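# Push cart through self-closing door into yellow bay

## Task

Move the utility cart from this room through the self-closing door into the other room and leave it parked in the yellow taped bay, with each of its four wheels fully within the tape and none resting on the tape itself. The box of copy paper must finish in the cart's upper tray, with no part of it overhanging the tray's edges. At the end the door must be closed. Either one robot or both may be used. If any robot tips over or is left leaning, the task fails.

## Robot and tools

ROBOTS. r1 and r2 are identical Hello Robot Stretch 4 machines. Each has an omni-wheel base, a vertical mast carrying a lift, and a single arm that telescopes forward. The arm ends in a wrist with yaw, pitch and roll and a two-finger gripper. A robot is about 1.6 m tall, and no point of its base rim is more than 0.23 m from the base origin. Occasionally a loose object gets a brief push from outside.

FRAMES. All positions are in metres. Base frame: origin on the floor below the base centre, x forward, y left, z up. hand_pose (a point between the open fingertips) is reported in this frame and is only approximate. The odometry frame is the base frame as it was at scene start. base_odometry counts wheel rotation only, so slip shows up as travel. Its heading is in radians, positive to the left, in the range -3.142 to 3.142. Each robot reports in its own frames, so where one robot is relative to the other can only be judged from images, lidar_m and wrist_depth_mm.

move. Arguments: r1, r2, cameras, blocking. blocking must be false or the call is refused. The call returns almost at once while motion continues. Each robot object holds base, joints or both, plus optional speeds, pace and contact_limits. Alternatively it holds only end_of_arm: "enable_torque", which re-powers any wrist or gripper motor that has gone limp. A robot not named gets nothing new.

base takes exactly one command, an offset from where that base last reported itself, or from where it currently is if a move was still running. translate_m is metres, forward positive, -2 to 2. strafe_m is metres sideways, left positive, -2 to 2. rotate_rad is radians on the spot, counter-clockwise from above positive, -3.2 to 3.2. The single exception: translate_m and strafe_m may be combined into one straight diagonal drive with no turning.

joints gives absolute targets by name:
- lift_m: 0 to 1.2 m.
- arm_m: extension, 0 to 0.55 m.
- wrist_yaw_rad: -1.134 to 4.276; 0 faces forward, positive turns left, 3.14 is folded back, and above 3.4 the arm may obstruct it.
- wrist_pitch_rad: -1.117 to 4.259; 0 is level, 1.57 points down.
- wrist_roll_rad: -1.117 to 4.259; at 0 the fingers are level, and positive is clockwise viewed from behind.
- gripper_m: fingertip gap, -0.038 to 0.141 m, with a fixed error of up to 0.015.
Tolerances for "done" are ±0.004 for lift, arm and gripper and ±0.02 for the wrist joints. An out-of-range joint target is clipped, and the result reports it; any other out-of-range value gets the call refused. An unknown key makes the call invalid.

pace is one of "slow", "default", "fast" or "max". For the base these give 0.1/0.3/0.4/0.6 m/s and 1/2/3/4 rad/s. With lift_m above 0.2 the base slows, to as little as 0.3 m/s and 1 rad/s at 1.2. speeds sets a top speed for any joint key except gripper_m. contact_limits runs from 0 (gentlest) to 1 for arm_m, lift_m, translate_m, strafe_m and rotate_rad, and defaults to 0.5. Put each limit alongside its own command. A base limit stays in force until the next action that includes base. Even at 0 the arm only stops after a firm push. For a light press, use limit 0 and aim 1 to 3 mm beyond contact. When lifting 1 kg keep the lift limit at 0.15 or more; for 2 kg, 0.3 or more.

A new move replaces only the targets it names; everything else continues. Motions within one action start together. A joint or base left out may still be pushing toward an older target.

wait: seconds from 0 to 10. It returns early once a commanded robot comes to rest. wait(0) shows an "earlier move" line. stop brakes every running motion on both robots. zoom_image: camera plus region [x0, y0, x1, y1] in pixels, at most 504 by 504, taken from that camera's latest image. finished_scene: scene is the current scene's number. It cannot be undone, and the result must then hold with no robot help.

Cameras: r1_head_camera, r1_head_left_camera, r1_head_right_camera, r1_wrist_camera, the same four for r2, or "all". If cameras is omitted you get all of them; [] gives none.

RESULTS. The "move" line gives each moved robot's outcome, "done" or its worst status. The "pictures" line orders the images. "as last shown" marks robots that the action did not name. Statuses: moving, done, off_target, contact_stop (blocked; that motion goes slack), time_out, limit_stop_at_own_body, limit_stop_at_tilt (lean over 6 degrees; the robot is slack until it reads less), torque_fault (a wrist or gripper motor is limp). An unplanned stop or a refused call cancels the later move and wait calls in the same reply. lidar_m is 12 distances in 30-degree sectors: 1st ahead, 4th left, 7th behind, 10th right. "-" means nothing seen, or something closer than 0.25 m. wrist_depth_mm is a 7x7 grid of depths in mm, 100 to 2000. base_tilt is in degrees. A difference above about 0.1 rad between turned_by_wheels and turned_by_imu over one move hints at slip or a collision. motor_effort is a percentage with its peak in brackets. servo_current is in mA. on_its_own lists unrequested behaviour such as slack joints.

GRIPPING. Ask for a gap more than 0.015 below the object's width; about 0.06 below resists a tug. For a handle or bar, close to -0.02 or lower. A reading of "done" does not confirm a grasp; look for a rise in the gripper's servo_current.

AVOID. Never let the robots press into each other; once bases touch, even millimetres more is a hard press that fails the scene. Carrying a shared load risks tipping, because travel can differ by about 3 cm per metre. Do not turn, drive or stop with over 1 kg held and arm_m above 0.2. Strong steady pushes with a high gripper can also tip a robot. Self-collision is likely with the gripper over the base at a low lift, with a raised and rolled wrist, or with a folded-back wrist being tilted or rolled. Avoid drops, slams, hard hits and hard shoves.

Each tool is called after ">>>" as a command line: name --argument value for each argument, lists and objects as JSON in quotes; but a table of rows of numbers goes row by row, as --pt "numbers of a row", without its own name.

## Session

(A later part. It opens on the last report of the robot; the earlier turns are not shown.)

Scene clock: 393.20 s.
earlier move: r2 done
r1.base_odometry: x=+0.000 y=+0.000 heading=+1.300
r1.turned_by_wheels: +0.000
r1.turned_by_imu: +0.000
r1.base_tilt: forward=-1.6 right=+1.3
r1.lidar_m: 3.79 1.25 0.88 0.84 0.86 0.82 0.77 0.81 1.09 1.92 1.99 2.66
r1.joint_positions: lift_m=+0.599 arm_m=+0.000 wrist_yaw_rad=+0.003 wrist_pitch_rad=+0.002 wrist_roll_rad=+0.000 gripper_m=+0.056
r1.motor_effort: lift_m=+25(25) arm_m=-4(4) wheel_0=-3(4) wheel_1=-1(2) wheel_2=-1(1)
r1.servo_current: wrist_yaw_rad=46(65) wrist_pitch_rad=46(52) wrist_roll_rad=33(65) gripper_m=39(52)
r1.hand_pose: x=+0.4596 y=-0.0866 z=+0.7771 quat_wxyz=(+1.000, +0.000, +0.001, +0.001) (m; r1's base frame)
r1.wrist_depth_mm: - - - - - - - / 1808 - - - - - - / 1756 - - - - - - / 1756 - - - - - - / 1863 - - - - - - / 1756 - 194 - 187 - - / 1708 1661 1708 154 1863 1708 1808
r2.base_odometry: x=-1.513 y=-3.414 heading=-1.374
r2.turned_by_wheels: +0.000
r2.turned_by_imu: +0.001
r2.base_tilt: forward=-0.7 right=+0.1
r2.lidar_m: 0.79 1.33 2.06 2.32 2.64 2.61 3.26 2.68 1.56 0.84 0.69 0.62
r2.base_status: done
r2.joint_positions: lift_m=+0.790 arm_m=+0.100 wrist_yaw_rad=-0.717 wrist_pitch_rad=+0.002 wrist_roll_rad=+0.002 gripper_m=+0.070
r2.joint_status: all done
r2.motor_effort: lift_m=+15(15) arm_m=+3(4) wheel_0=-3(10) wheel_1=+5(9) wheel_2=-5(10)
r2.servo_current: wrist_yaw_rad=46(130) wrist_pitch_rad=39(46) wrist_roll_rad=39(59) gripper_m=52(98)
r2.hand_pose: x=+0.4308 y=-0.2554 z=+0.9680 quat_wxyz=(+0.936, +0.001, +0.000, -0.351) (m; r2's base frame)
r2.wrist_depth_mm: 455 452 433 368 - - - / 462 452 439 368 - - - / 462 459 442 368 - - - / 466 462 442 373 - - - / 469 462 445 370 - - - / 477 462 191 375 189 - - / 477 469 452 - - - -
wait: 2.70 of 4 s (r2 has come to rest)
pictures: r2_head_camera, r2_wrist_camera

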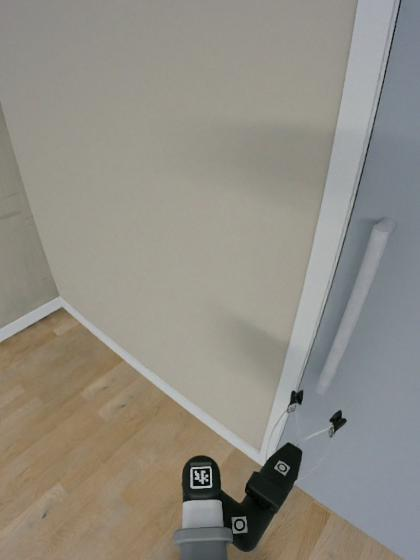

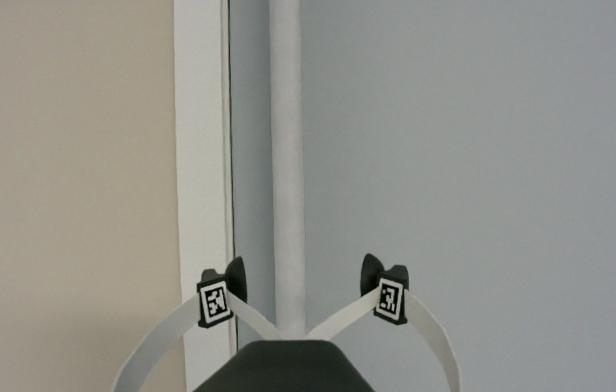

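>>> move --blocking false --cameras '[]' --r2 '{"base":{"translate_m":0.112,"strafe_m":-0.074},"pace":"slow","contact_limits":{"translate_m":0.3}}'

>>> wait --seconds 3 --cameras '["r2_head_camera","r2_wrist_camera"]'

Scene clock: 405.40 s.
move: r2 moving
r1.motor_effort: lift_m=+25(25) arm_m=-4(4) wheel_0=-4(4) wheel_1=-1(1) wheel_2=-1(1)
r2.turned_by_wheels: +0.000
r2.turned_by_imu: +0.000
r2.base_status: translate_m moving; strafe_m moving
r2.motor_effort: lift_m=+15(15) arm_m=+4(4) wheel_0=+6(10) wheel_1=-3(7) wheel_2=-9(11)
r2.contact_limits: translate_m 0.3
pictures: none

Scene clock: 407.43 s.
earlier move: r2 done
r1.base_odometry: x=+0.000 y=+0.000 heading=+1.300
r1.turned_by_wheels: +0.000
r1.turned_by_imu: +0.000
r1.base_tilt: forward=-1.6 right=+1.3
r1.lidar_m: 3.79 1.25 0.89 0.85 0.86 0.82 0.77 0.81 1.10 1.92 2.01 2.66
r1.joint_positions: lift_m=+0.599 arm_m=+0.000 wrist_yaw_rad=+0.003 wrist_pitch_rad=+0.002 wrist_roll_rad=+0.000 gripper_m=+0.056
r1.motor_effort: lift_m=+25(25) arm_m=-4(4) wheel_0=-3(4) wheel_1=-1(1) wheel_2=-1(1)
r1.servo_current: wrist_yaw_rad=52(78) wrist_pitch_rad=46(52) wrist_roll_rad=52(65) gripper_m=39(46)
r1.hand_pose: x=+0.4596 y=-0.0866 z=+0.7771 quat_wxyz=(+1.000, +0.000, +0.001, +0.001) (m; r1's base frame)
r1.wrist_depth_mm: - - - - - - - / 1756 - - - - - - / 1756 - - - - - - / 1808 - - - - - - / 1756 - - - - - - / 1708 - 194 - 188 - - / 1708 1708 1708 153 1863 1661 1863
r2.base_odometry: x=-1.564 y=-3.538 heading=-1.374
r2.turned_by_wheels: +0.000
r2.turned_by_imu: +0.000
r2.base_tilt: forward=-0.7 right=+0.0
r2.lidar_m: 0.65 1.10 2.05 2.34 2.79 2.74 3.24 2.68 1.27 0.68 0.55 0.50
r2.base_status: done
r2.joint_positions: lift_m=+0.790 arm_m=+0.100 wrist_yaw_rad=-0.717 wrist_pitch_rad=+0.002 wrist_roll_rad=+0.002 gripper_m=+0.070
r2.motor_effort: lift_m=+15(15) arm_m=+4(4) wheel_0=+5(11) wheel_1=-5(7) wheel_2=-6(11)
r2.servo_current: wrist_yaw_rad=46(72) wrist_pitch_rad=39(46) wrist_roll_rad=46(65) gripper_m=52(59)
r2.contact_limits: translate_m 0.3
r2.hand_pose: x=+0.4308 y=-0.2554 z=+0.9680 quat_wxyz=(+0.936, +0.001, +0.000, -0.351) (m; r2's base frame)
r2.wrist_depth_mm: 322 320 315 243 310 304 303 / 325 322 317 312 310 309 304 / 327 324 320 312 312 307 306 / 329 324 320 251 315 310 307 / 332 325 317 249 317 314 309 / 334 330 191 243 190 314 310 / 336 330 314 - 319 314 314
wait: 2.03 of 3 s (r2 has come to rest)
pictures: r2_head_camera, r2_wrist_camera

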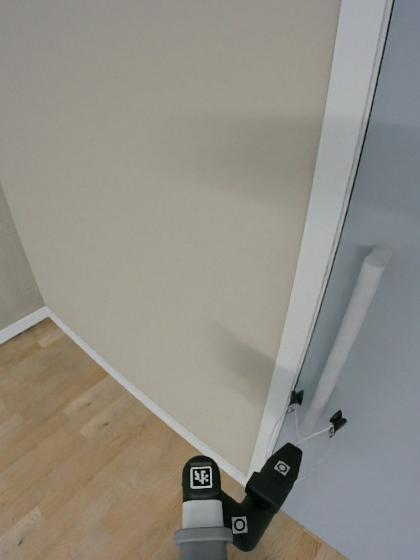

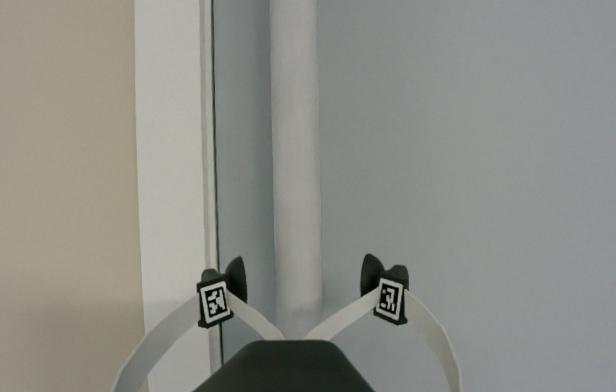

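>>> move --blocking false --cameras '[]' --r2 '{"base":{"translate_m":0.072,"strafe_m":-0.055},"pace":"slow","contact_limits":{"translate_m":0.3}}'

>>> wait --seconds 3 --cameras '["r2_wrist_camera"]'

>>> move --blocking false --cameras '[]' --r2 '{"joints":{"gripper_m":-0.03}}'

>>> wait --seconds 2.5 --cameras '["r2_head_camera","r2_wrist_camera"]'

Scene clock: 415.37 s.
move: r2 moving
r1.motor_effort: lift_m=+25(25) arm_m=-4(4) wheel_0=-4(4) wheel_1=-1(1) wheel_2=-1(1)
r2.turned_by_wheels: -0.001
r2.turned_by_imu: +0.000
r2.base_status: translate_m moving; strafe_m moving
r2.motor_effort: lift_m=+15(15) arm_m=+4(4) wheel_0=+5(10) wheel_1=-6(7) wheel_2=-9(10)
r2.contact_limits: translate_m 0.3
pictures: none

Scene clock: 416.97 s.
earlier move: r2 done
r1.turned_by_wheels: +0.000
r1.turned_by_imu: +0.000
r1.motor_effort: lift_m=+25(25) arm_m=-4(4) wheel_0=-4(4) wheel_1=-1(2) wheel_2=-1(1)
r2.turned_by_wheels: +0.001
r2.turned_by_imu: +0.013
r2.base_status: done
r2.motor_effort: lift_m=+15(15) arm_m=+2(4) wheel_0=+17(21) wheel_1=-4(7) wheel_2=-11(12)
r2.contact_limits: translate_m 0.3
wait: 1.60 of 3 s (r2 has come to rest)
pictures: r2_wrist_camera

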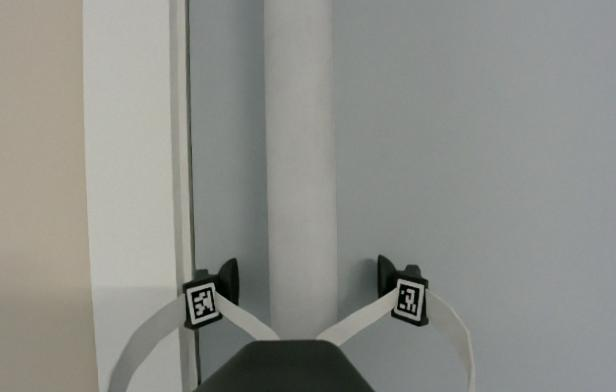

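Scene clock: 417.47 s.
move: r2 moving
r1.turned_by_wheels: +0.000
r1.turned_by_imu: +0.000
r1.motor_effort: lift_m=+25(25) arm_m=-4(4) wheel_0=-4(4) wheel_1=-1(1) wheel_2=-1(1)
r2.turned_by_wheels: +0.000
r2.turned_by_imu: +0.000
r2.joint_status: gripper_m moving
r2.motor_effort: lift_m=+15(15) arm_m=+1(2) wheel_0=+18(18) wheel_1=-4(4) wheel_2=-12(12)
r2.contact_limits: translate_m 0.3
pictures: none

Scene clock: 418.67 s.
earlier move: r2 done
r1.base_odometry: x=+0.000 y=+0.000 heading=+1.300
r1.turned_by_wheels: +0.000
r1.turned_by_imu: +0.000
r1.base_tilt: forward=-1.6 right=+1.3
r1.lidar_m: 3.79 1.25 0.88 0.83 0.86 0.82 0.75 0.81 1.11 1.91 2.00 2.69
r1.joint_positions: lift_m=+0.599 arm_m=+0.000 wrist_yaw_rad=+0.003 wrist_pitch_rad=+0.002 wrist_roll_rad=+0.000 gripper_m=+0.056
r1.motor_effort: lift_m=+25(25) arm_m=-4(4) wheel_0=-4(4) wheel_1=-1(1) wheel_2=-1(1)
r1.servo_current: wrist_yaw_rad=52(72) wrist_pitch_rad=39(52) wrist_roll_rad=46(72) gripper_m=46(46)
r1.hand_pose: x=+0.4596 y=-0.0866 z=+0.7771 quat_wxyz=(+1.000, +0.000, +0.001, +0.001) (m; r1's base frame)
r1.wrist_depth_mm: - - - - - - - / 1756 - - - - - - / 1756 - - - - - - / 1756 - - - - - - / 1808 - - - - - - / 1756 - 193 - 188 - - / 1708 1756 1708 153 1808 1618 1863
r2.base_odometry: x=-1.604 y=-3.620 heading=-1.375
r2.turned_by_wheels: -0.001
r2.turned_by_imu: -0.001
r2.base_tilt: forward=-0.7 right=+0.1
r2.lidar_m: 0.55 0.93 2.04 2.32 2.87 2.83 3.28 2.70 1.09 0.58 0.49 0.43
r2.joint_positions: lift_m=+0.790 arm_m=+0.100 wrist_yaw_rad=-0.727 wrist_pitch_rad=+0.002 wrist_roll_rad=+0.002 gripper_m=-0.029
r2.joint_status: all done
r2.motor_effort: lift_m=+15(15) arm_m=+1(2) wheel_0=-1(18) wheel_1=-3(4) wheel_2=-7(12)
r2.servo_current: wrist_yaw_rad=52(78) wrist_pitch_rad=39(46) wrist_roll_rad=33(59) gripper_m=98(299)
r2.contact_limits: translate_m 0.3
r2.hand_pose: x=+0.4284 y=-0.2569 z=+0.9680 quat_wxyz=(+0.935, +0.001, +0.000, -0.355) (m; r2's base frame)
r2.wrist_depth_mm: 237 222 233 151 229 226 224 / 239 223 235 153 229 227 224 / 240 224 236 154 230 229 226 / 241 225 237 155 232 229 228 / 243 227 238 156 233 231 229 / 246 229 185 156 180 231 230 / 246 229 240 - 236 233 231
wait: 1.20 of 2.5 s (r2 has come to rest)
pictures: r2_head_camera, r2_wrist_camera

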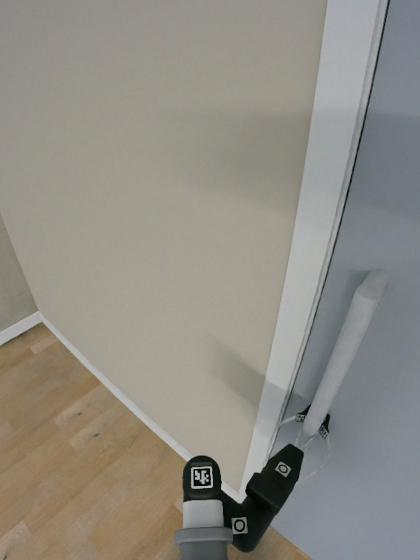

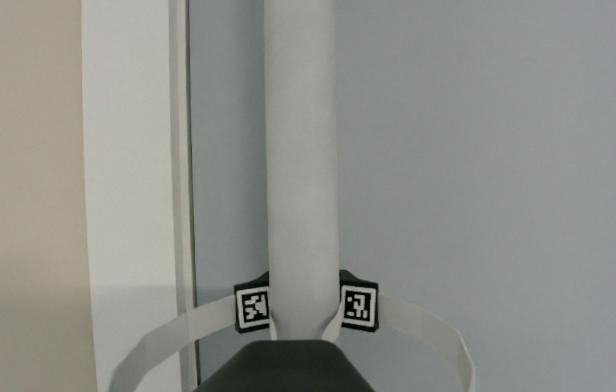

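>>> move --blocking false --cameras '[]' --r2 '{"base":{"translate_m":-0.1455,"strafe_m":0.0545},"joints":{"wrist_yaw_rad":-0.577},"speeds":{"wrist_yaw_rad":0.09},"pace":"slow"}'

>>> wait --seconds 3 --cameras '["r2_head_camera","r2_wrist_camera","r2_head_left_camera"]'

Scene clock: 434.20 s.
move: r2 moving
r2.turned_by_wheels: -0.001
r2.turned_by_imu: +0.000
r2.base_status: translate_m moving; strafe_m moving
r2.joint_status: wrist_yaw_rad moving
r2.motor_effort: lift_m=+15(15) arm_m=+0(0) wheel_0=-11(12) wheel_1=-6(7) wheel_2=+4(6)
pictures: none

Scene clock: 436.47 s.
earlier move: r2 done
r1.base_odometry: x=+0.000 y=+0.000 heading=+1.300
r1.turned_by_wheels: +0.000
r1.turned_by_imu: +0.000
r1.base_tilt: forward=-1.6 right=+1.2
r1.lidar_m: 3.80 1.27 0.88 0.83 0.88 0.81 0.78 0.79 1.11 1.92 1.98 2.66
r1.joint_positions: lift_m=+0.599 arm_m=+0.000 wrist_yaw_rad=+0.003 wrist_pitch_rad=+0.002 wrist_roll_rad=+0.000 gripper_m=+0.056
r1.motor_effort: lift_m=+25(25) arm_m=-4(4) wheel_0=-3(4) wheel_1=-1(1) wheel_2=-1(1)
r1.servo_current: wrist_yaw_rad=52(72) wrist_pitch_rad=39(52) wrist_roll_rad=46(72) gripper_m=39(46)
r1.hand_pose: x=+0.4596 y=-0.0866 z=+0.7771 quat_wxyz=(+1.000, +0.000, +0.001, +0.001) (m; r1's base frame)
r1.wrist_depth_mm: 1708 - - - - - - / 1756 - - - - - - / 1808 - - - - - - / 1808 - - - - - - / 1808 - - - - - - / 1863 - 194 - 187 - - / 1756 1708 1756 153 1756 1661 1921
r2.base_odometry: x=-1.578 y=-3.467 heading=-1.376
r2.turned_by_wheels: +0.000
r2.turned_by_imu: -0.002
r2.base_tilt: forward=-0.6 right=+0.1
r2.lidar_m: 0.70 1.20 2.10 2.38 2.75 2.66 3.18 2.65 1.40 0.68 0.53 0.44
r2.base_status: done
r2.joint_positions: lift_m=+0.790 arm_m=+0.100 wrist_yaw_rad=-0.573 wrist_pitch_rad=+0.002 wrist_roll_rad=+0.002 gripper_m=-0.029
r2.joint_status: all done
r2.motor_effort: lift_m=+15(15) arm_m=-4(4) wheel_0=-13(30) wheel_1=-5(8) wheel_2=+10(11)
r2.servo_current: wrist_yaw_rad=46(156) wrist_pitch_rad=46(46) wrist_roll_rad=46(59) gripper_m=104(104)
r2.hand_pose: x=+0.4658 y=-0.2298 z=+0.9680 quat_wxyz=(+0.959, +0.001, +0.000, -0.283) (m; r2's base frame)
r2.wrist_depth_mm: 427 402 245 162 237 232 228 / 427 407 248 165 238 233 229 / 433 407 248 165 240 235 230 / 433 413 250 166 240 236 231 / 442 413 251 167 242 237 233 / 442 418 186 166 179 238 234 / 442 415 382 - 244 236 236
wait: 2.27 of 3 s (r2 has come to rest)
pictures: r2_head_camera, r2_head_left_camera, r2_wrist_camera

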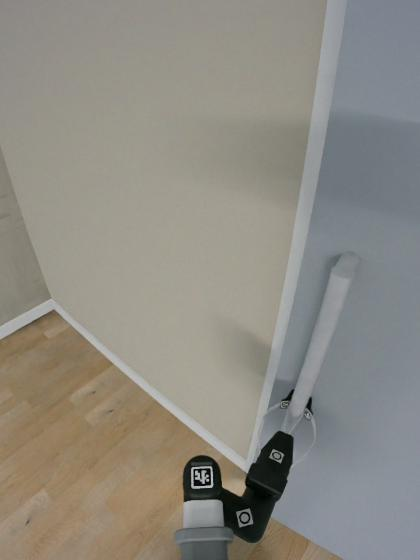

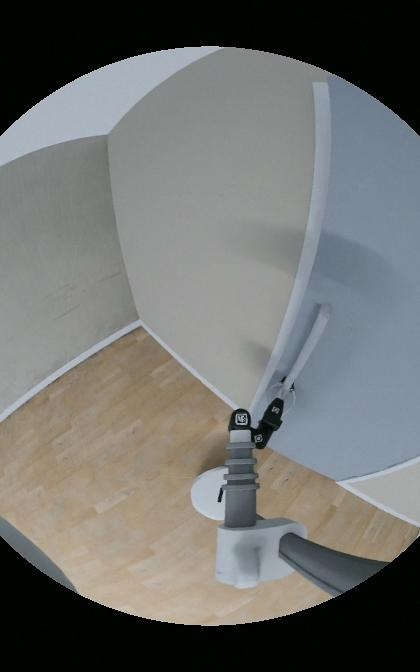

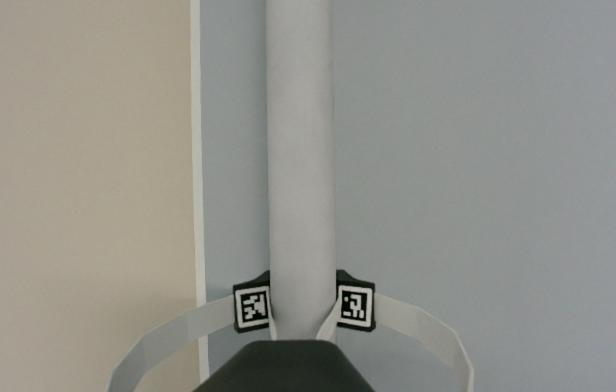

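>>> move --blocking false --cameras '[]' --r2 '{"base":{"translate_m":-0.1517,"strafe_m":0.0317},"joints":{"wrist_yaw_rad":-0.427},"speeds":{"wrist_yaw_rad":0.09},"pace":"slow"}'

>>> wait --seconds 3 --cameras '["r2_wrist_camera"]'

>>> move --blocking false --cameras '[]' --r2 '{"base":{"translate_m":-0.2063,"strafe_m":0.0063},"joints":{"wrist_yaw_rad":-0.227},"speeds":{"wrist_yaw_rad":0.09},"pace":"slow"}'

>>> wait --seconds 4 --cameras '["r2_head_camera","r2_wrist_camera"]'

Scene clock: 442.47 s.
move: r2 moving
r1.motor_effort: lift_m=+25(25) arm_m=-4(4) wheel_0=-4(4) wheel_1=-1(1) wheel_2=-1(1)
r2.turned_by_wheels: -0.001
r2.turned_by_imu: -0.001
r2.base_status: translate_m moving; strafe_m moving
r2.joint_status: wrist_yaw_rad moving
r2.motor_effort: lift_m=+15(15) arm_m=-3(4) wheel_0=-15(19) wheel_1=-8(9) wheel_2=+11(14)
pictures: none

Scene clock: 444.77 s.
earlier move: r2 done
r1.turned_by_wheels: +0.000
r1.turned_by_imu: +0.000
r1.motor_effort: lift_m=+25(25) arm_m=-4(4) wheel_0=-4(4) wheel_1=-1(1) wheel_2=-1(1)
r2.turned_by_wheels: +0.001
r2.turned_by_imu: +0.001
r2.base_status: done
r2.joint_status: all done
r2.motor_effort: lift_m=+15(15) arm_m=-3(4) wheel_0=-10(23) wheel_1=-5(9) wheel_2=+13(15)
wait: 2.30 of 3 s (r2 has come to rest)
pictures: r2_wrist_camera

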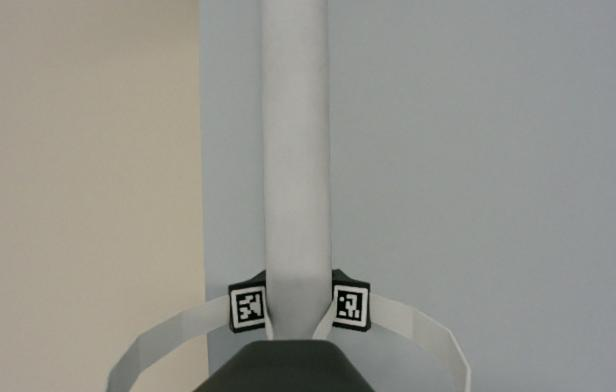

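Scene clock: 445.27 s.
move: r2 moving
r1.turned_by_wheels: +0.000
r1.turned_by_imu: +0.000
r1.motor_effort: lift_m=+25(25) arm_m=-4(4) wheel_0=-3(4) wheel_1=-1(1) wheel_2=-1(1)
r2.turned_by_wheels: +0.000
r2.turned_by_imu: +0.000
r2.base_status: translate_m moving; strafe_m moving
r2.joint_status: wrist_yaw_rad moving
r2.motor_effort: lift_m=+15(15) arm_m=-3(4) wheel_0=-13(15) wheel_1=-8(8) wheel_2=+16(18)
pictures: none

Scene clock: 448.10 s.
earlier move: r2 done
r1.base_odometry: x=+0.000 y=+0.000 heading=+1.300
r1.turned_by_wheels: +0.000
r1.turned_by_imu: +0.000
r1.base_tilt: forward=-1.6 right=+1.3
r1.lidar_m: 3.79 1.30 0.91 0.85 0.88 0.82 0.77 0.80 1.12 1.92 1.97 2.70
r1.joint_positions: lift_m=+0.599 arm_m=+0.000 wrist_yaw_rad=+0.003 wrist_pitch_rad=+0.002 wrist_roll_rad=+0.000 gripper_m=+0.056
r1.motor_effort: lift_m=+25(25) arm_m=-4(4) wheel_0=-3(4) wheel_1=-1(1) wheel_2=-1(1)
r1.servo_current: wrist_yaw_rad=52(72) wrist_pitch_rad=39(52) wrist_roll_rad=59(78) gripper_m=39(52)
r1.hand_pose: x=+0.4596 y=-0.0866 z=+0.7771 quat_wxyz=(+1.000, +0.000, +0.001, +0.001) (m; r1's base frame)
r1.wrist_depth_mm: - - - - - - - / - - - - - - - / - - - - - - - / - - - - - - - / - - - - - - - / - - 194 - 187 - - / 1756 1708 1756 154 1808 1708 1863
r2.base_odometry: x=-1.610 y=-3.110 heading=-1.375
r2.turned_by_wheels: +0.001
r2.turned_by_imu: +0.003
r2.base_tilt: forward=-0.6 right=+0.1
r2.lidar_m: 0.48 1.72 2.32 2.62 2.42 2.40 2.90 2.46 2.02 1.07 0.62 0.50
r2.base_status: done
r2.joint_positions: lift_m=+0.790 arm_m=+0.100 wrist_yaw_rad=-0.216 wrist_pitch_rad=+0.002 wrist_roll_rad=+0.002 gripper_m=-0.029
r2.joint_status: all done
r2.motor_effort: lift_m=+15(15) arm_m=-4(4) wheel_0=-2(18) wheel_1=-6(10) wheel_2=+19(20)
r2.servo_current: wrist_yaw_rad=72(85) wrist_pitch_rad=33(52) wrist_roll_rad=52(65) gripper_m=98(104)
r2.hand_pose: x=+0.5339 y=-0.1472 z=+0.9680 quat_wxyz=(+0.994, +0.001, +0.001, -0.108) (m; r2's base frame)
r2.wrist_depth_mm: - - 247 164 234 226 221 / - - 248 165 236 228 223 / - - 250 165 236 229 224 / - - 250 166 238 230 225 / - - 253 167 239 232 227 / - - 184 167 181 233 229 / - - 256 - - 231 230
wait: 2.83 of 4 s (r2 has come to rest)
pictures: r2_head_camera, r2_wrist_camera

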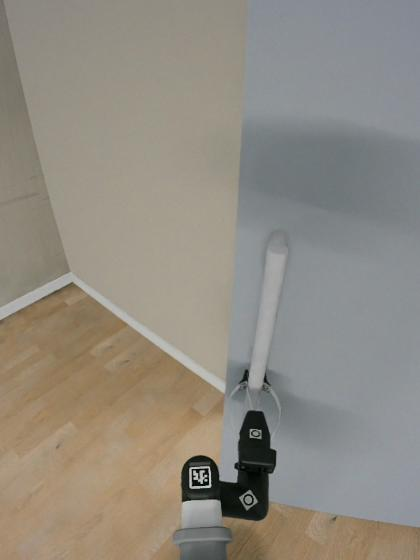

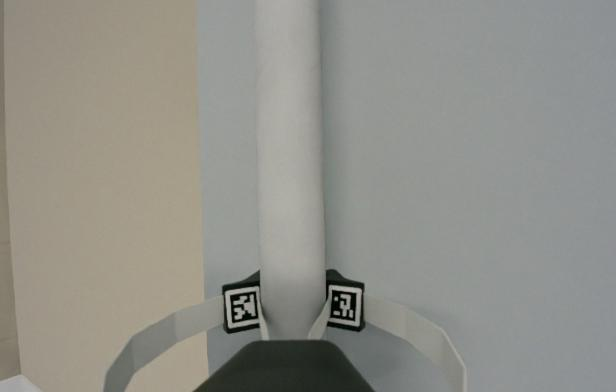

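>>> move --blocking false --cameras '[]' --r2 '{"base":{"translate_m":-0.2035,"strafe_m":-0.032},"joints":{"wrist_yaw_rad":-0.027},"speeds":{"wrist_yaw_rad":0.09},"pace":"slow"}'

>>> wait --seconds 4 --cameras '["r2_wrist_camera"]'

>>> move --blocking false --cameras '[]' --r2 '{"base":{"translate_m":-0.1924,"strafe_m":-0.0745},"joints":{"wrist_yaw_rad":0.173},"speeds":{"wrist_yaw_rad":0.09},"pace":"slow"}'

>>> wait --seconds 4 --cameras '["r2_head_camera","r2_wrist_camera","r2_head_left_camera"]'

Scene clock: 455.23 s.
move: r2 moving
r1.motor_effort: lift_m=+25(25) arm_m=-4(4) wheel_0=-4(4) wheel_1=-1(1) wheel_2=-1(1)
r2.turned_by_wheels: +0.001
r2.turned_by_imu: +0.001
r2.base_status: translate_m moving; strafe_m moving
r2.joint_status: wrist_yaw_rad moving
r2.motor_effort: lift_m=+15(15) arm_m=-4(4) wheel_0=-5(7) wheel_1=-9(11) wheel_2=+22(22)
pictures: none

Scene clock: 458.07 s.
earlier move: r2 done
r1.turned_by_wheels: +0.000
r1.turned_by_imu: +0.000
r1.motor_effort: lift_m=+25(25) arm_m=-4(4) wheel_0=-3(4) wheel_1=-1(2) wheel_2=-1(1)
r2.turned_by_wheels: +0.001
r2.turned_by_imu: +0.003
r2.base_status: done
r2.joint_status: all done
r2.motor_effort: lift_m=+15(15) arm_m=-4(4) wheel_0=+3(9) wheel_1=-4(11) wheel_2=+20(22)
wait: 2.83 of 4 s (r2 has come to rest)
pictures: r2_wrist_camera

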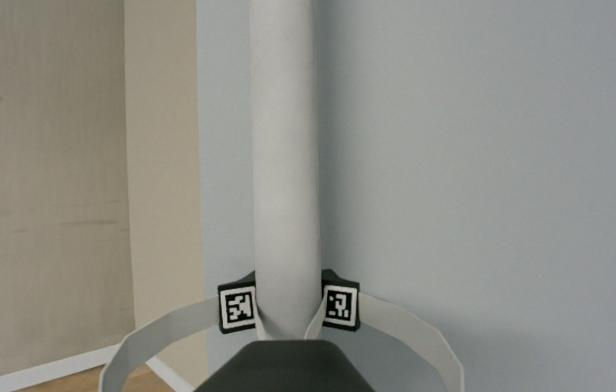

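Scene clock: 458.57 s.
move: r2 moving
r1.turned_by_wheels: +0.000
r1.turned_by_imu: +0.000
r1.motor_effort: lift_m=+25(25) arm_m=-4(4) wheel_0=-3(4) wheel_1=-1(2) wheel_2=-1(1)
r2.turned_by_wheels: +0.001
r2.turned_by_imu: +0.001
r2.base_status: translate_m moving; strafe_m moving
r2.joint_status: wrist_yaw_rad moving
r2.motor_effort: lift_m=+15(15) arm_m=-3(3) wheel_0=+0(5) wheel_1=-8(9) wheel_2=+22(24)
pictures: none

Scene clock: 461.33 s.
earlier move: r2 done
r1.base_odometry: x=+0.000 y=+0.000 heading=+1.300
r1.turned_by_wheels: +0.000
r1.turned_by_imu: +0.000
r1.base_tilt: forward=-1.6 right=+1.3
r1.lidar_m: 3.80 1.27 0.88 0.84 0.88 0.82 0.77 0.80 1.12 1.91 2.00 2.67
r1.joint_positions: lift_m=+0.599 arm_m=+0.000 wrist_yaw_rad=+0.003 wrist_pitch_rad=+0.002 wrist_roll_rad=+0.000 gripper_m=+0.056
r1.motor_effort: lift_m=+25(25) arm_m=-4(4) wheel_0=-3(4) wheel_1=-1(2) wheel_2=-1(1)
r1.servo_current: wrist_yaw_rad=52(72) wrist_pitch_rad=46(52) wrist_roll_rad=46(65) gripper_m=39(52)
r1.hand_pose: x=+0.4596 y=-0.0866 z=+0.7771 quat_wxyz=(+1.000, +0.000, +0.001, +0.001) (m; r1's base frame)
r1.wrist_depth_mm: - - - - - - - / - - - - - - - / - - - - - - - / - - - - - - - / - - - - - - - / - - 194 - 187 - - / 1756 1708 1756 153 1756 1618 1863
r2.base_odometry: x=-1.792 y=-2.743 heading=-1.371
r2.turned_by_wheels: +0.001
r2.turned_by_imu: +0.005
r2.base_tilt: forward=-0.6 right=+0.0
r2.lidar_m: 0.50 2.19 2.64 3.03 2.20 4.67 2.48 2.09 2.09 1.36 0.92 0.63
r2.base_status: done
r2.joint_positions: lift_m=+0.790 arm_m=+0.100 wrist_yaw_rad=+0.192 wrist_pitch_rad=+0.002 wrist_roll_rad=+0.002 gripper_m=-0.029
r2.joint_status: all done
r2.on_its_own: wrist_yaw_rad is at rest, and its servo_current (117 mA) is outside its rest range (0 to 104 mA)
r2.motor_effort: lift_m=+15(15) arm_m=-3(4) wheel_0=+11(15) wheel_1=-3(10) wheel_2=+22(24)
r2.servo_current: wrist_yaw_rad=117(117) wrist_pitch_rad=33(46) wrist_roll_rad=39(65) gripper_m=91(104)
r2.hand_pose: x=+0.5707 y=-0.0307 z=+0.9680 quat_wxyz=(+0.995, +0.001, +0.001, +0.096) (m; r2's base frame)
r2.wrist_depth_mm: - - 252 174 229 220 213 / - - 252 165 230 222 214 / - - 255 172 232 224 216 / - - 254 172 233 225 217 / - - 257 171 235 225 219 / - - 181 167 232 227 220 / - - 263 - 236 225 221
wait: 2.77 of 4 s (r2 has come to rest)
pictures: r2_head_camera, r2_head_left_camera, r2_wrist_camera

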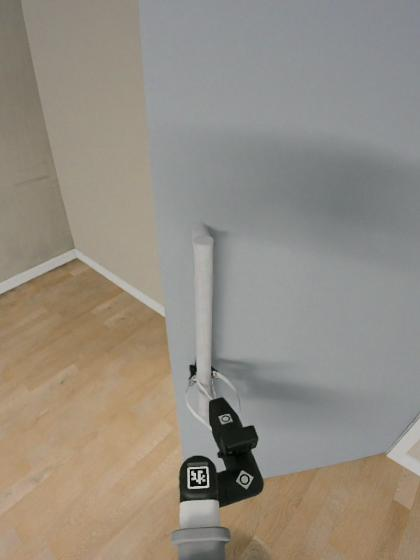

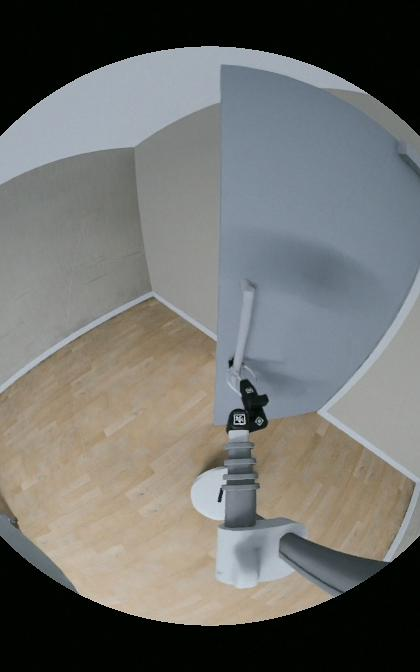

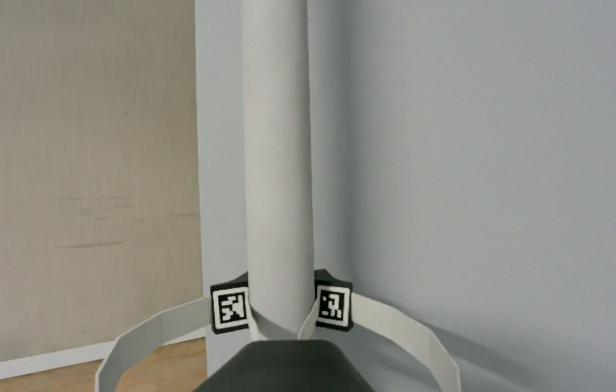

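>>> move --blocking false --cameras '[]' --r2 '{"base":{"translate_m":-0.187,"strafe_m":-0.025},"pace":"slow"}'

>>> wait --seconds 4 --cameras '["r2_wrist_camera"]'

>>> move --blocking false --cameras '[]' --r2 '{"base":{"translate_m":-0.1946,"strafe_m":-0.136},"joints":{"wrist_yaw_rad":0.4},"speeds":{"wrist_yaw_rad":0.08},"pace":"slow"}'

>>> wait --seconds 4 --cameras '["r2_head_camera","r2_wrist_camera","r2_head_left_camera"]'

Scene clock: 476.70 s.
move: r2 moving
r1.motor_effort: lift_m=+25(25) arm_m=-4(4) wheel_0=-4(4) wheel_1=-1(1) wheel_2=-1(1)
r2.turned_by_wheels: +0.002
r2.turned_by_imu: +0.003
r2.base_status: translate_m moving; strafe_m moving
r2.motor_effort: lift_m=+15(15) arm_m=-4(4) wheel_0=+7(13) wheel_1=-5(7) wheel_2=+27(27)
pictures: none

Scene clock: 479.37 s.
earlier move: r2 done
r1.turned_by_wheels: +0.000
r1.turned_by_imu: +0.000
r1.motor_effort: lift_m=+25(25) arm_m=-4(4) wheel_0=-4(4) wheel_1=-1(2) wheel_2=-1(1)
r2.turned_by_wheels: -0.002
r2.turned_by_imu: +0.000
r2.base_status: done
r2.motor_effort: lift_m=+15(15) arm_m=-3(4) wheel_0=-5(13) wheel_1=-7(7) wheel_2=+12(27)
wait: 2.67 of 4 s (r2 has come to rest)
pictures: r2_wrist_camera

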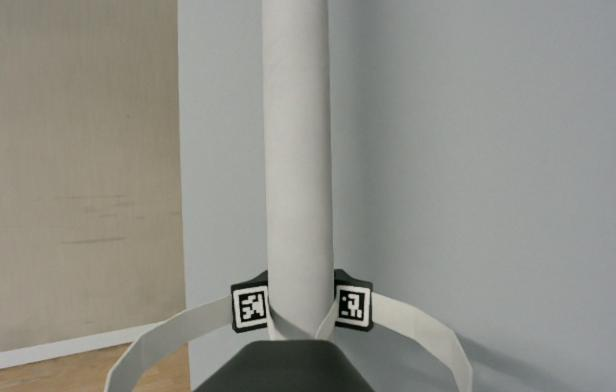

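Scene clock: 479.87 s.
move: r2 moving
r1.turned_by_wheels: +0.000
r1.turned_by_imu: +0.000
r1.motor_effort: lift_m=+25(25) arm_m=-4(4) wheel_0=-4(4) wheel_1=-1(1) wheel_2=-1(1)
r2.turned_by_wheels: +0.001
r2.turned_by_imu: +0.001
r2.base_status: translate_m moving; strafe_m moving
r2.joint_status: wrist_yaw_rad moving
r2.motor_effort: lift_m=+15(15) arm_m=-4(4) wheel_0=+4(5) wheel_1=-10(11) wheel_2=+19(19)
pictures: none

Scene clock: 482.93 s.
earlier move: r2 done
r1.base_odometry: x=+0.000 y=+0.000 heading=+1.300
r1.turned_by_wheels: +0.000
r1.turned_by_imu: +0.000
r1.base_tilt: forward=-1.6 right=+1.3
r1.lidar_m: 3.81 1.25 0.89 0.82 0.88 0.83 0.78 0.79 1.09 1.92 2.00 2.70
r1.joint_positions: lift_m=+0.599 arm_m=+0.000 wrist_yaw_rad=+0.003 wrist_pitch_rad=+0.002 wrist_roll_rad=+0.000 gripper_m=+0.056
r1.motor_effort: lift_m=+25(25) arm_m=-4(4) wheel_0=-4(4) wheel_1=-1(1) wheel_2=-1(1)
r1.servo_current: wrist_yaw_rad=39(72) wrist_pitch_rad=46(52) wrist_roll_rad=52(72) gripper_m=39(46)
r1.hand_pose: x=+0.4595 y=-0.0866 z=+0.7771 quat_wxyz=(+1.000, +0.000, +0.001, +0.001) (m; r1's base frame)
r1.wrist_depth_mm: - - - - - - - / - - - - - - - / - - - - - - - / - - - - - - - / - - - - - - - / - - 194 - 187 - - / 1808 1661 1708 153 1808 1708 1808
r2.base_odometry: x=-2.025 y=-2.402 heading=-1.371
r2.turned_by_wheels: -0.001
r2.turned_by_imu: +0.000
r2.base_tilt: forward=-0.7 right=+0.0
r2.lidar_m: 0.51 2.50 3.03 3.49 2.14 3.77 2.07 1.72 1.71 1.54 1.29 0.72
r2.base_status: done
r2.joint_positions: lift_m=+0.790 arm_m=+0.100 wrist_yaw_rad=+0.390 wrist_pitch_rad=+0.002 wrist_roll_rad=+0.002 gripper_m=-0.029
r2.joint_status: all done
r2.motor_effort: lift_m=+15(15) arm_m=-3(4) wheel_0=+0(8) wheel_1=-9(12) wheel_2=+10(19)
r2.servo_current: wrist_yaw_rad=72(104) wrist_pitch_rad=39(46) wrist_roll_rad=46(59) gripper_m=98(104)
r2.hand_pose: x=+0.5709 y=+0.0288 z=+0.9680 quat_wxyz=(+0.981, +0.001, +0.001, +0.194) (m; r2's base frame)
r2.wrist_depth_mm: - - 236 161 247 253 258 / - - 238 162 249 255 259 / - - 238 166 249 255 260 / - - 240 164 250 256 263 / - - 242 167 252 259 264 / - - 185 166 180 262 265 / - 1921 243 - 256 260 267
wait: 3.07 of 4 s (r2 has come to rest)
pictures: r2_head_camera, r2_head_left_camera, r2_wrist_camera

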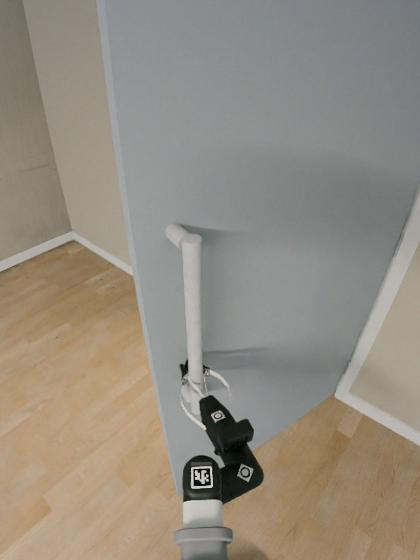

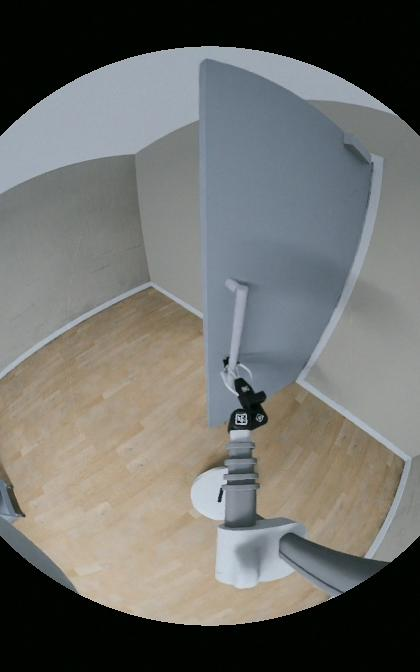

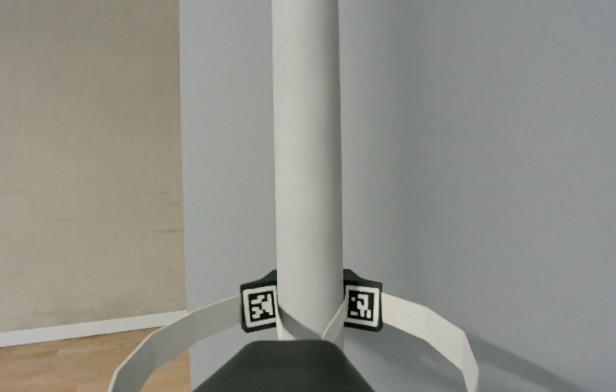

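>>> move --blocking false --cameras '[]' --r2 '{"base":{"translate_m":-0.136,"strafe_m":-0.19},"joints":{"wrist_yaw_rad":0.65},"speeds":{"wrist_yaw_rad":0.1},"pace":"slow"}'

>>> wait --seconds 4 --cameras '["r2_wrist_camera"]'

>>> move --blocking false --cameras '[]' --r2 '{"base":{"translate_m":-0.11,"strafe_m":-0.215},"joints":{"wrist_yaw_rad":0.87},"speeds":{"wrist_yaw_rad":0.08},"pace":"slow"}'

>>> wait --seconds 4 --cameras '["r2_head_camera","r2_wrist_camera","r2_head_left_camera"]'

Scene clock: 495.67 s.
move: r2 moving
r1.motor_effort: lift_m=+25(25) arm_m=-4(4) wheel_0=-3(4) wheel_1=-1(1) wheel_2=-1(1)
r2.turned_by_wheels: +0.000
r2.turned_by_imu: +0.000
r2.base_status: translate_m moving; strafe_m moving
r2.joint_status: wrist_yaw_rad moving
r2.motor_effort: lift_m=+15(15) arm_m=-3(4) wheel_0=-1(4) wheel_1=-13(14) wheel_2=+13(13)
pictures: none

Scene clock: 498.77 s.
earlier move: r2 done
r1.turned_by_wheels: +0.000
r1.turned_by_imu: +0.000
r1.motor_effort: lift_m=+25(25) arm_m=-4(4) wheel_0=-3(4) wheel_1=-1(1) wheel_2=-1(1)
r2.turned_by_wheels: +0.001
r2.turned_by_imu: +0.001
r2.base_status: done
r2.joint_status: all done
r2.motor_effort: lift_m=+15(15) arm_m=-4(4) wheel_0=+3(8) wheel_1=-7(15) wheel_2=+10(15)
wait: 3.10 of 4 s (r2 has come to rest)
pictures: r2_wrist_camera

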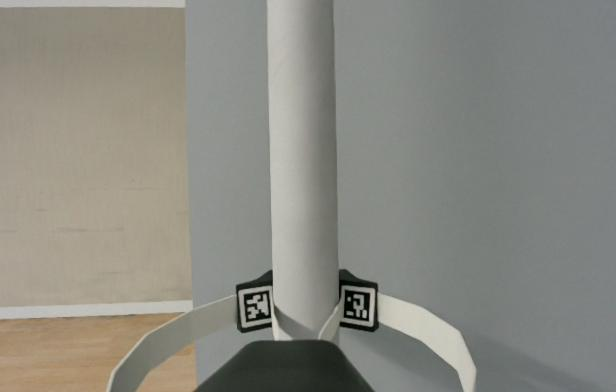

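Scene clock: 499.27 s.
move: r2 moving
r1.turned_by_wheels: +0.000
r1.turned_by_imu: +0.000
r1.motor_effort: lift_m=+25(25) arm_m=-4(4) wheel_0=-4(4) wheel_1=-1(1) wheel_2=-1(1)
r2.turned_by_wheels: +0.001
r2.turned_by_imu: +0.001
r2.base_status: translate_m moving; strafe_m moving
r2.joint_status: wrist_yaw_rad moving
r2.motor_effort: lift_m=+15(15) arm_m=-4(4) wheel_0=+3(8) wheel_1=-11(12) wheel_2=+14(14)
pictures: none

Scene clock: 502.47 s.
earlier move: r2 done
r1.base_odometry: x=+0.000 y=+0.000 heading=+1.300
r1.turned_by_wheels: +0.000
r1.turned_by_imu: +0.000
r1.base_tilt: forward=-1.6 right=+1.3
r1.lidar_m: 3.78 1.27 0.90 0.84 0.86 0.82 0.77 0.82 1.12 1.93 2.01 2.69
r1.joint_positions: lift_m=+0.599 arm_m=+0.000 wrist_yaw_rad=+0.003 wrist_pitch_rad=+0.002 wrist_roll_rad=+0.000 gripper_m=+0.056
r1.motor_effort: lift_m=+25(25) arm_m=-4(4) wheel_0=-3(4) wheel_1=-1(2) wheel_2=-1(1)
r1.servo_current: wrist_yaw_rad=52(78) wrist_pitch_rad=46(52) wrist_roll_rad=33(72) gripper_m=39(52)
r1.hand_pose: x=+0.4595 y=-0.0866 z=+0.7771 quat_wxyz=(+1.000, +0.000, +0.001, +0.001) (m; r1's base frame)
r1.wrist_depth_mm: - - - - - - - / - - - - - - - / - - - - - - - / - - - - - - - / - - - - - - - / - - 194 - 187 - - / 1808 1661 1808 153 1808 1661 1808
r2.base_odometry: x=-2.471 y=-2.243 heading=-1.369
r2.turned_by_wheels: +0.000
r2.turned_by_imu: +0.001
r2.base_tilt: forward=-0.7 right=+0.1
r2.lidar_m: 0.50 0.49 3.49 2.50 2.39 2.71 1.50 1.24 1.25 1.44 1.19 1.19
r2.base_status: done
r2.joint_positions: lift_m=+0.790 arm_m=+0.100 wrist_yaw_rad=+0.867 wrist_pitch_rad=+0.002 wrist_roll_rad=+0.002 gripper_m=-0.029
r2.joint_status: all done
r2.motor_effort: lift_m=+15(15) arm_m=-4(4) wheel_0=+5(12) wheel_1=-5(13) wheel_2=+12(15)
r2.servo_current: wrist_yaw_rad=52(104) wrist_pitch_rad=46(46) wrist_roll_rad=39(59) gripper_m=98(104)
r2.hand_pose: x=+0.5242 y=+0.1633 z=+0.9680 quat_wxyz=(+0.907, +0.000, +0.001, +0.420) (m; r2's base frame)
r2.wrist_depth_mm: - - 239 162 243 244 247 / - - 239 163 245 245 247 / - - 242 164 246 247 250 / - - 243 165 246 249 250 / - - 245 166 248 250 252 / - - 185 167 179 251 253 / - 1921 247 - 251 252 254
wait: 3.20 of 4 s (r2 has come to rest)
pictures: r2_head_camera, r2_head_left_camera, r2_wrist_camera

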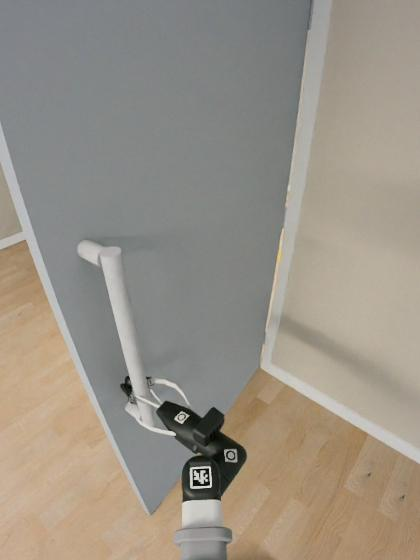

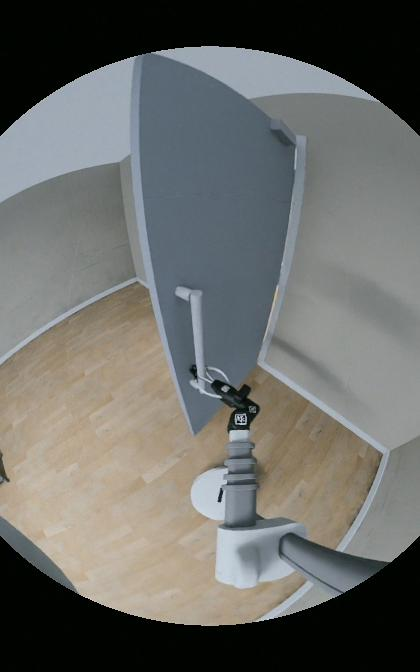

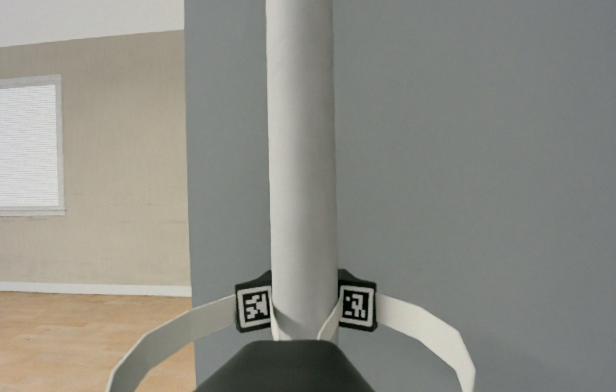

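>>> wait --seconds 0 --cameras '["r1_head_camera","r1_head_left_camera","r1_wrist_camera","r2_head_right_camera"]'

Scene clock: 507.97 s.
r1.base_odometry: x=+0.000 y=+0.000 heading=+1.300
r1.turned_by_wheels: +0.000
r1.turned_by_imu: +0.000
r1.base_tilt: forward=-1.6 right=+1.2
r1.lidar_m: 3.81 1.25 0.91 0.83 0.90 0.82 0.77 0.79 1.13 1.91 1.99 2.68
r1.joint_positions: lift_m=+0.599 arm_m=+0.000 wrist_yaw_rad=+0.003 wrist_pitch_rad=+0.002 wrist_roll_rad=+0.000 gripper_m=+0.056
r1.motor_effort: lift_m=+25(25) arm_m=-4(4) wheel_0=-4(4) wheel_1=-1(2) wheel_2=-1(1)
r1.servo_current: wrist_yaw_rad=52(78) wrist_pitch_rad=39(52) wrist_roll_rad=46(72) gripper_m=33(52)
r1.hand_pose: x=+0.4595 y=-0.0866 z=+0.7771 quat_wxyz=(+1.000, +0.000, +0.001, +0.001) (m; r1's base frame)
r1.wrist_depth_mm: - - - - - - - / - - - - - - - / - - - - - - - / - - - - - - - / - - - - - - - / - - 194 - 187 - - / 1808 1708 1756 153 1808 1708 1808
r2.base_odometry: x=-2.471 y=-2.243 heading=-1.369
r2.turned_by_wheels: +0.000
r2.turned_by_imu: +0.000
r2.base_tilt: forward=-0.6 right=+0.0
r2.lidar_m: 0.51 0.51 3.47 2.52 2.39 2.74 1.50 1.27 1.27 1.43 1.21 1.18
r2.base_status: done
r2.joint_positions: lift_m=+0.790 arm_m=+0.100 wrist_yaw_rad=+0.867 wrist_pitch_rad=+0.002 wrist_roll_rad=+0.002 gripper_m=-0.029
r2.joint_status: all done
r2.motor_effort: lift_m=+15(15) arm_m=-4(4) wheel_0=+5(12) wheel_1=-6(13) wheel_2=+12(15)
r2.servo_current: wrist_yaw_rad=46(104) wrist_pitch_rad=39(46) wrist_roll_rad=46(59) gripper_m=91(104)
r2.hand_pose: x=+0.5242 y=+0.1633 z=+0.9680 quat_wxyz=(+0.907, +0.000, +0.001, +0.420) (m; r2's base frame)
r2.wrist_depth_mm: - - 239 163 244 245 247 / - - 241 163 244 246 248 / - - 242 165 246 248 249 / - - 244 165 246 249 251 / - - 245 167 249 250 252 / - - 186 167 179 251 253 / - 1983 247 - 251 252 255
pictures: r1_head_camera, r1_head_left_camera, r1_wrist_camera, r2_head_right_camera

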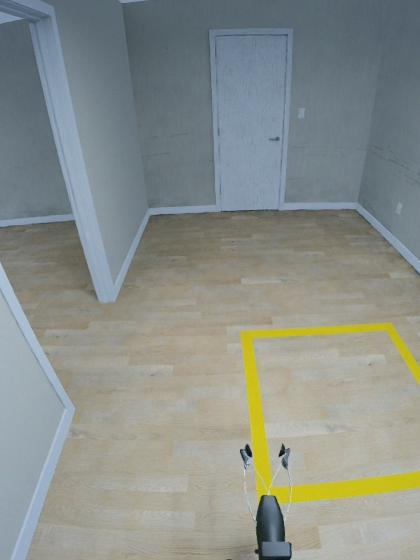

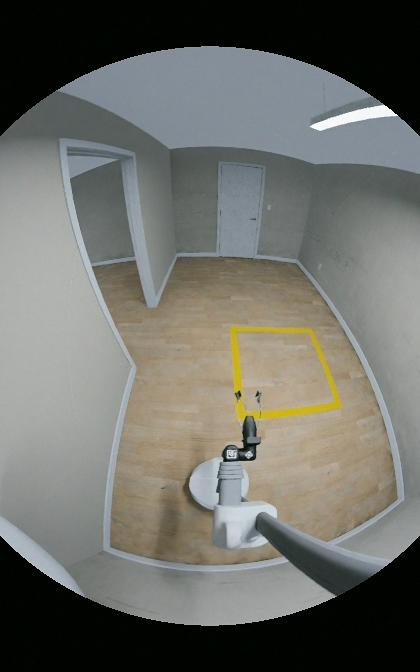

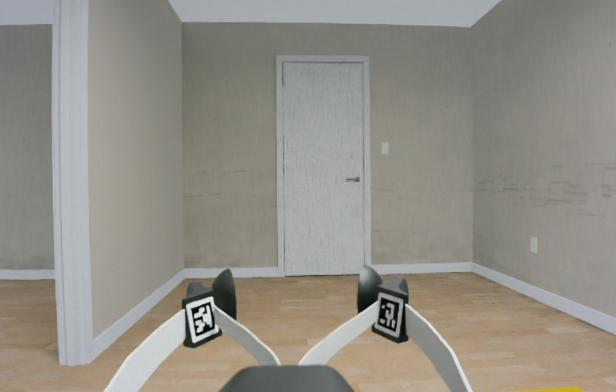

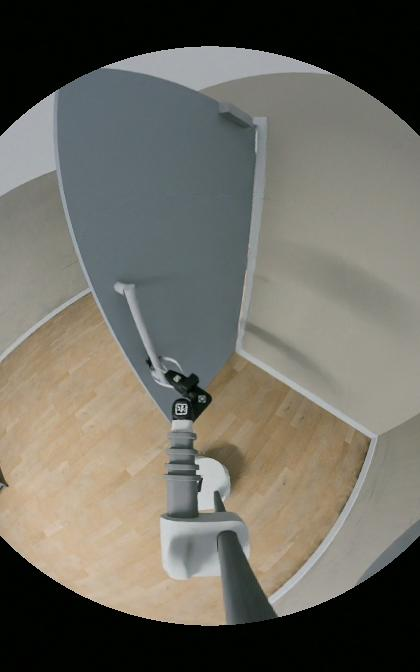

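>>> move --blocking false --cameras '[]' --r1 '{"base":{"translate_m":1.45},"joints":{"wrist_roll_rad":1.57,"gripper_m":0.141,"lift_m":0.682}}'

>>> wait --seconds 8 --cameras '[]'

>>> wait --seconds 6 --cameras '[]'

>>> move --blocking false --cameras '[]' --r1 '{"base":{"rotate_rad":1.66}}'

>>> wait --seconds 4 --cameras '["r1_head_camera","r1_head_left_camera","r1_wrist_camera"]'

Scene clock: 521.70 s.
move: r1 moving
r1.turned_by_wheels: +0.000
r1.turned_by_imu: +0.000
r1.base_status: translate_m moving
r1.joint_status: lift_m moving; wrist_roll_rad moving; gripper_m moving
r1.motor_effort: lift_m=+27(28) arm_m=-4(4) wheel_0=+6(7) wheel_1=+6(6) wheel_2=-8(9)
r2.motor_effort: lift_m=+15(15) arm_m=-4(4) wheel_0=+4(5) wheel_1=-6(6) wheel_2=+12(12)
pictures: none

Scene clock: 527.53 s.
earlier move: r1 done
r1.turned_by_wheels: +0.000
r1.turned_by_imu: +0.001
r1.base_status: done
r1.joint_status: all done
r1.motor_effort: lift_m=+24(28) arm_m=-4(4) wheel_0=+2(8) wheel_1=+1(7) wheel_2=+2(10)
r2.turned_by_wheels: +0.000
r2.turned_by_imu: +0.001
r2.motor_effort: lift_m=+15(15) arm_m=-4(4) wheel_0=+5(5) wheel_1=-6(6) wheel_2=+12(12)
wait: 5.83 of 8 s (r1 has come to rest)
pictures: none

Scene clock: 533.53 s.
r1.turned_by_wheels: +0.000
r1.turned_by_imu: +0.000
r1.base_status: done
r1.joint_status: all done
r1.motor_effort: lift_m=+24(28) arm_m=-4(4) wheel_0=+3(8) wheel_1=+1(7) wheel_2=+2(10)
r2.turned_by_wheels: +0.000
r2.turned_by_imu: +0.001
r2.motor_effort: lift_m=+15(15) arm_m=-4(4) wheel_0=+5(5) wheel_1=-6(6) wheel_2=+12(12)
wait: 6.00 s; at rest by 0.27 s
pictures: none

Scene clock: 534.03 s.
move: r1 moving
r1.turned_by_wheels: +0.252
r1.turned_by_imu: +0.252
r1.base_status: rotate_rad moving
r1.motor_effort: lift_m=+24(25) arm_m=-4(4) wheel_0=-8(9) wheel_1=-5(8) wheel_2=-6(8)
r2.turned_by_wheels: +0.000
r2.turned_by_imu: +0.000
r2.motor_effort: lift_m=+15(15) arm_m=-4(4) wheel_0=+5(6) wheel_1=-6(6) wheel_2=+12(12)
pictures: none

Scene clock: 535.70 s.
earlier move: r1 done
r1.base_odometry: x=+0.388 y=+1.397 heading=+2.960
r1.turned_by_wheels: +1.408
r1.turned_by_imu: +1.416
r1.base_tilt: forward=-1.5 right=+1.3
r1.lidar_m: 1.05 0.96 1.35 2.20 2.34 1.94 1.87 2.01 2.57 2.48 1.23 1.09
r1.base_status: done
r1.joint_positions: lift_m=+0.682 arm_m=+0.000 wrist_yaw_rad=+0.002 wrist_pitch_rad=+0.002 wrist_roll_rad=+1.568 gripper_m=+0.141
r1.motor_effort: lift_m=+24(25) arm_m=-4(4) wheel_0=-2(9) wheel_1=-1(10) wheel_2=+0(9)
r1.servo_current: wrist_yaw_rad=46(72) wrist_pitch_rad=39(52) wrist_roll_rad=46(59) gripper_m=39(52)
r1.hand_pose: x=+0.4595 y=-0.0867 z=+0.8591 quat_wxyz=(+0.708, +0.706, +0.002, +0.000) (m; r1's base frame)
r1.wrist_depth_mm: - - - - - 1756 1205 / - - - - - 1708 1205 / - - - - - 1756 1229 / - - - - - 1808 1205 / - - - - - 1661 1255 / - 196 1808 - 191 196 1229 / - - - 142 - - -
r2.base_odometry: x=-2.471 y=-2.243 heading=-1.369
r2.turned_by_wheels: +0.000
r2.turned_by_imu: +0.000
r2.base_tilt: forward=-0.7 right=+0.0
r2.lidar_m: 0.50 0.50 3.50 2.53 2.43 2.74 1.51 1.25 1.27 1.41 1.21 1.20
r2.joint_positions: lift_m=+0.790 arm_m=+0.100 wrist_yaw_rad=+0.867 wrist_pitch_rad=+0.002 wrist_roll_rad=+0.002 gripper_m=-0.029
r2.motor_effort: lift_m=+15(15) arm_m=-3(4) wheel_0=+5(6) wheel_1=-6(6) wheel_2=+12(12)
r2.servo_current: wrist_yaw_rad=52(59) wrist_pitch_rad=39(52) wrist_roll_rad=39(59) gripper_m=98(104)
r2.hand_pose: x=+0.5242 y=+0.1633 z=+0.9680 quat_wxyz=(+0.907, +0.000, +0.001, +0.420) (m; r2's base frame)
r2.wrist_depth_mm: - - 239 163 243 245 247 / - - 241 163 245 246 248 / - - 241 164 244 247 249 / - - 244 165 247 249 250 / - - 244 167 248 250 252 / - - 186 167 179 251 253 / - 1863 248 - 251 252 255
wait: 1.67 of 4 s (r1 has come to rest)
pictures: r1_head_camera, r1_head_left_camera, r1_wrist_camera

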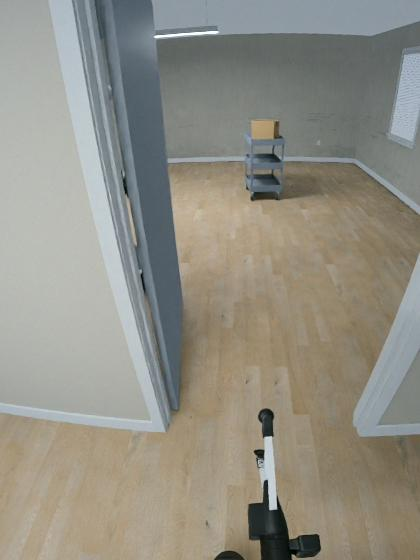

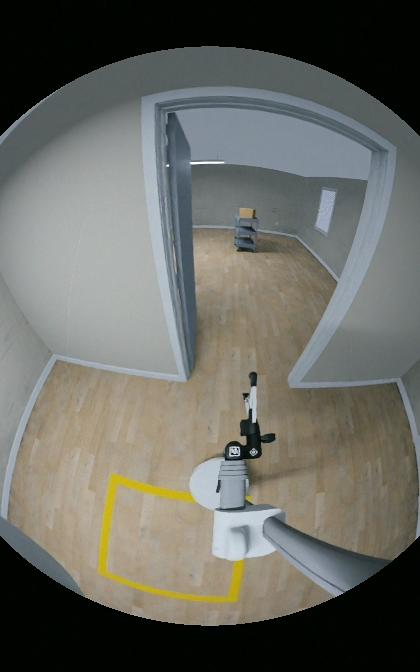

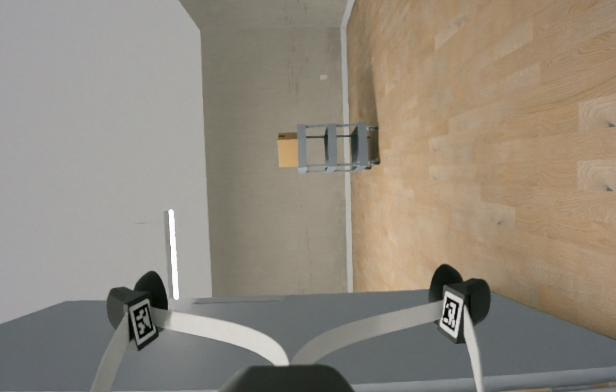

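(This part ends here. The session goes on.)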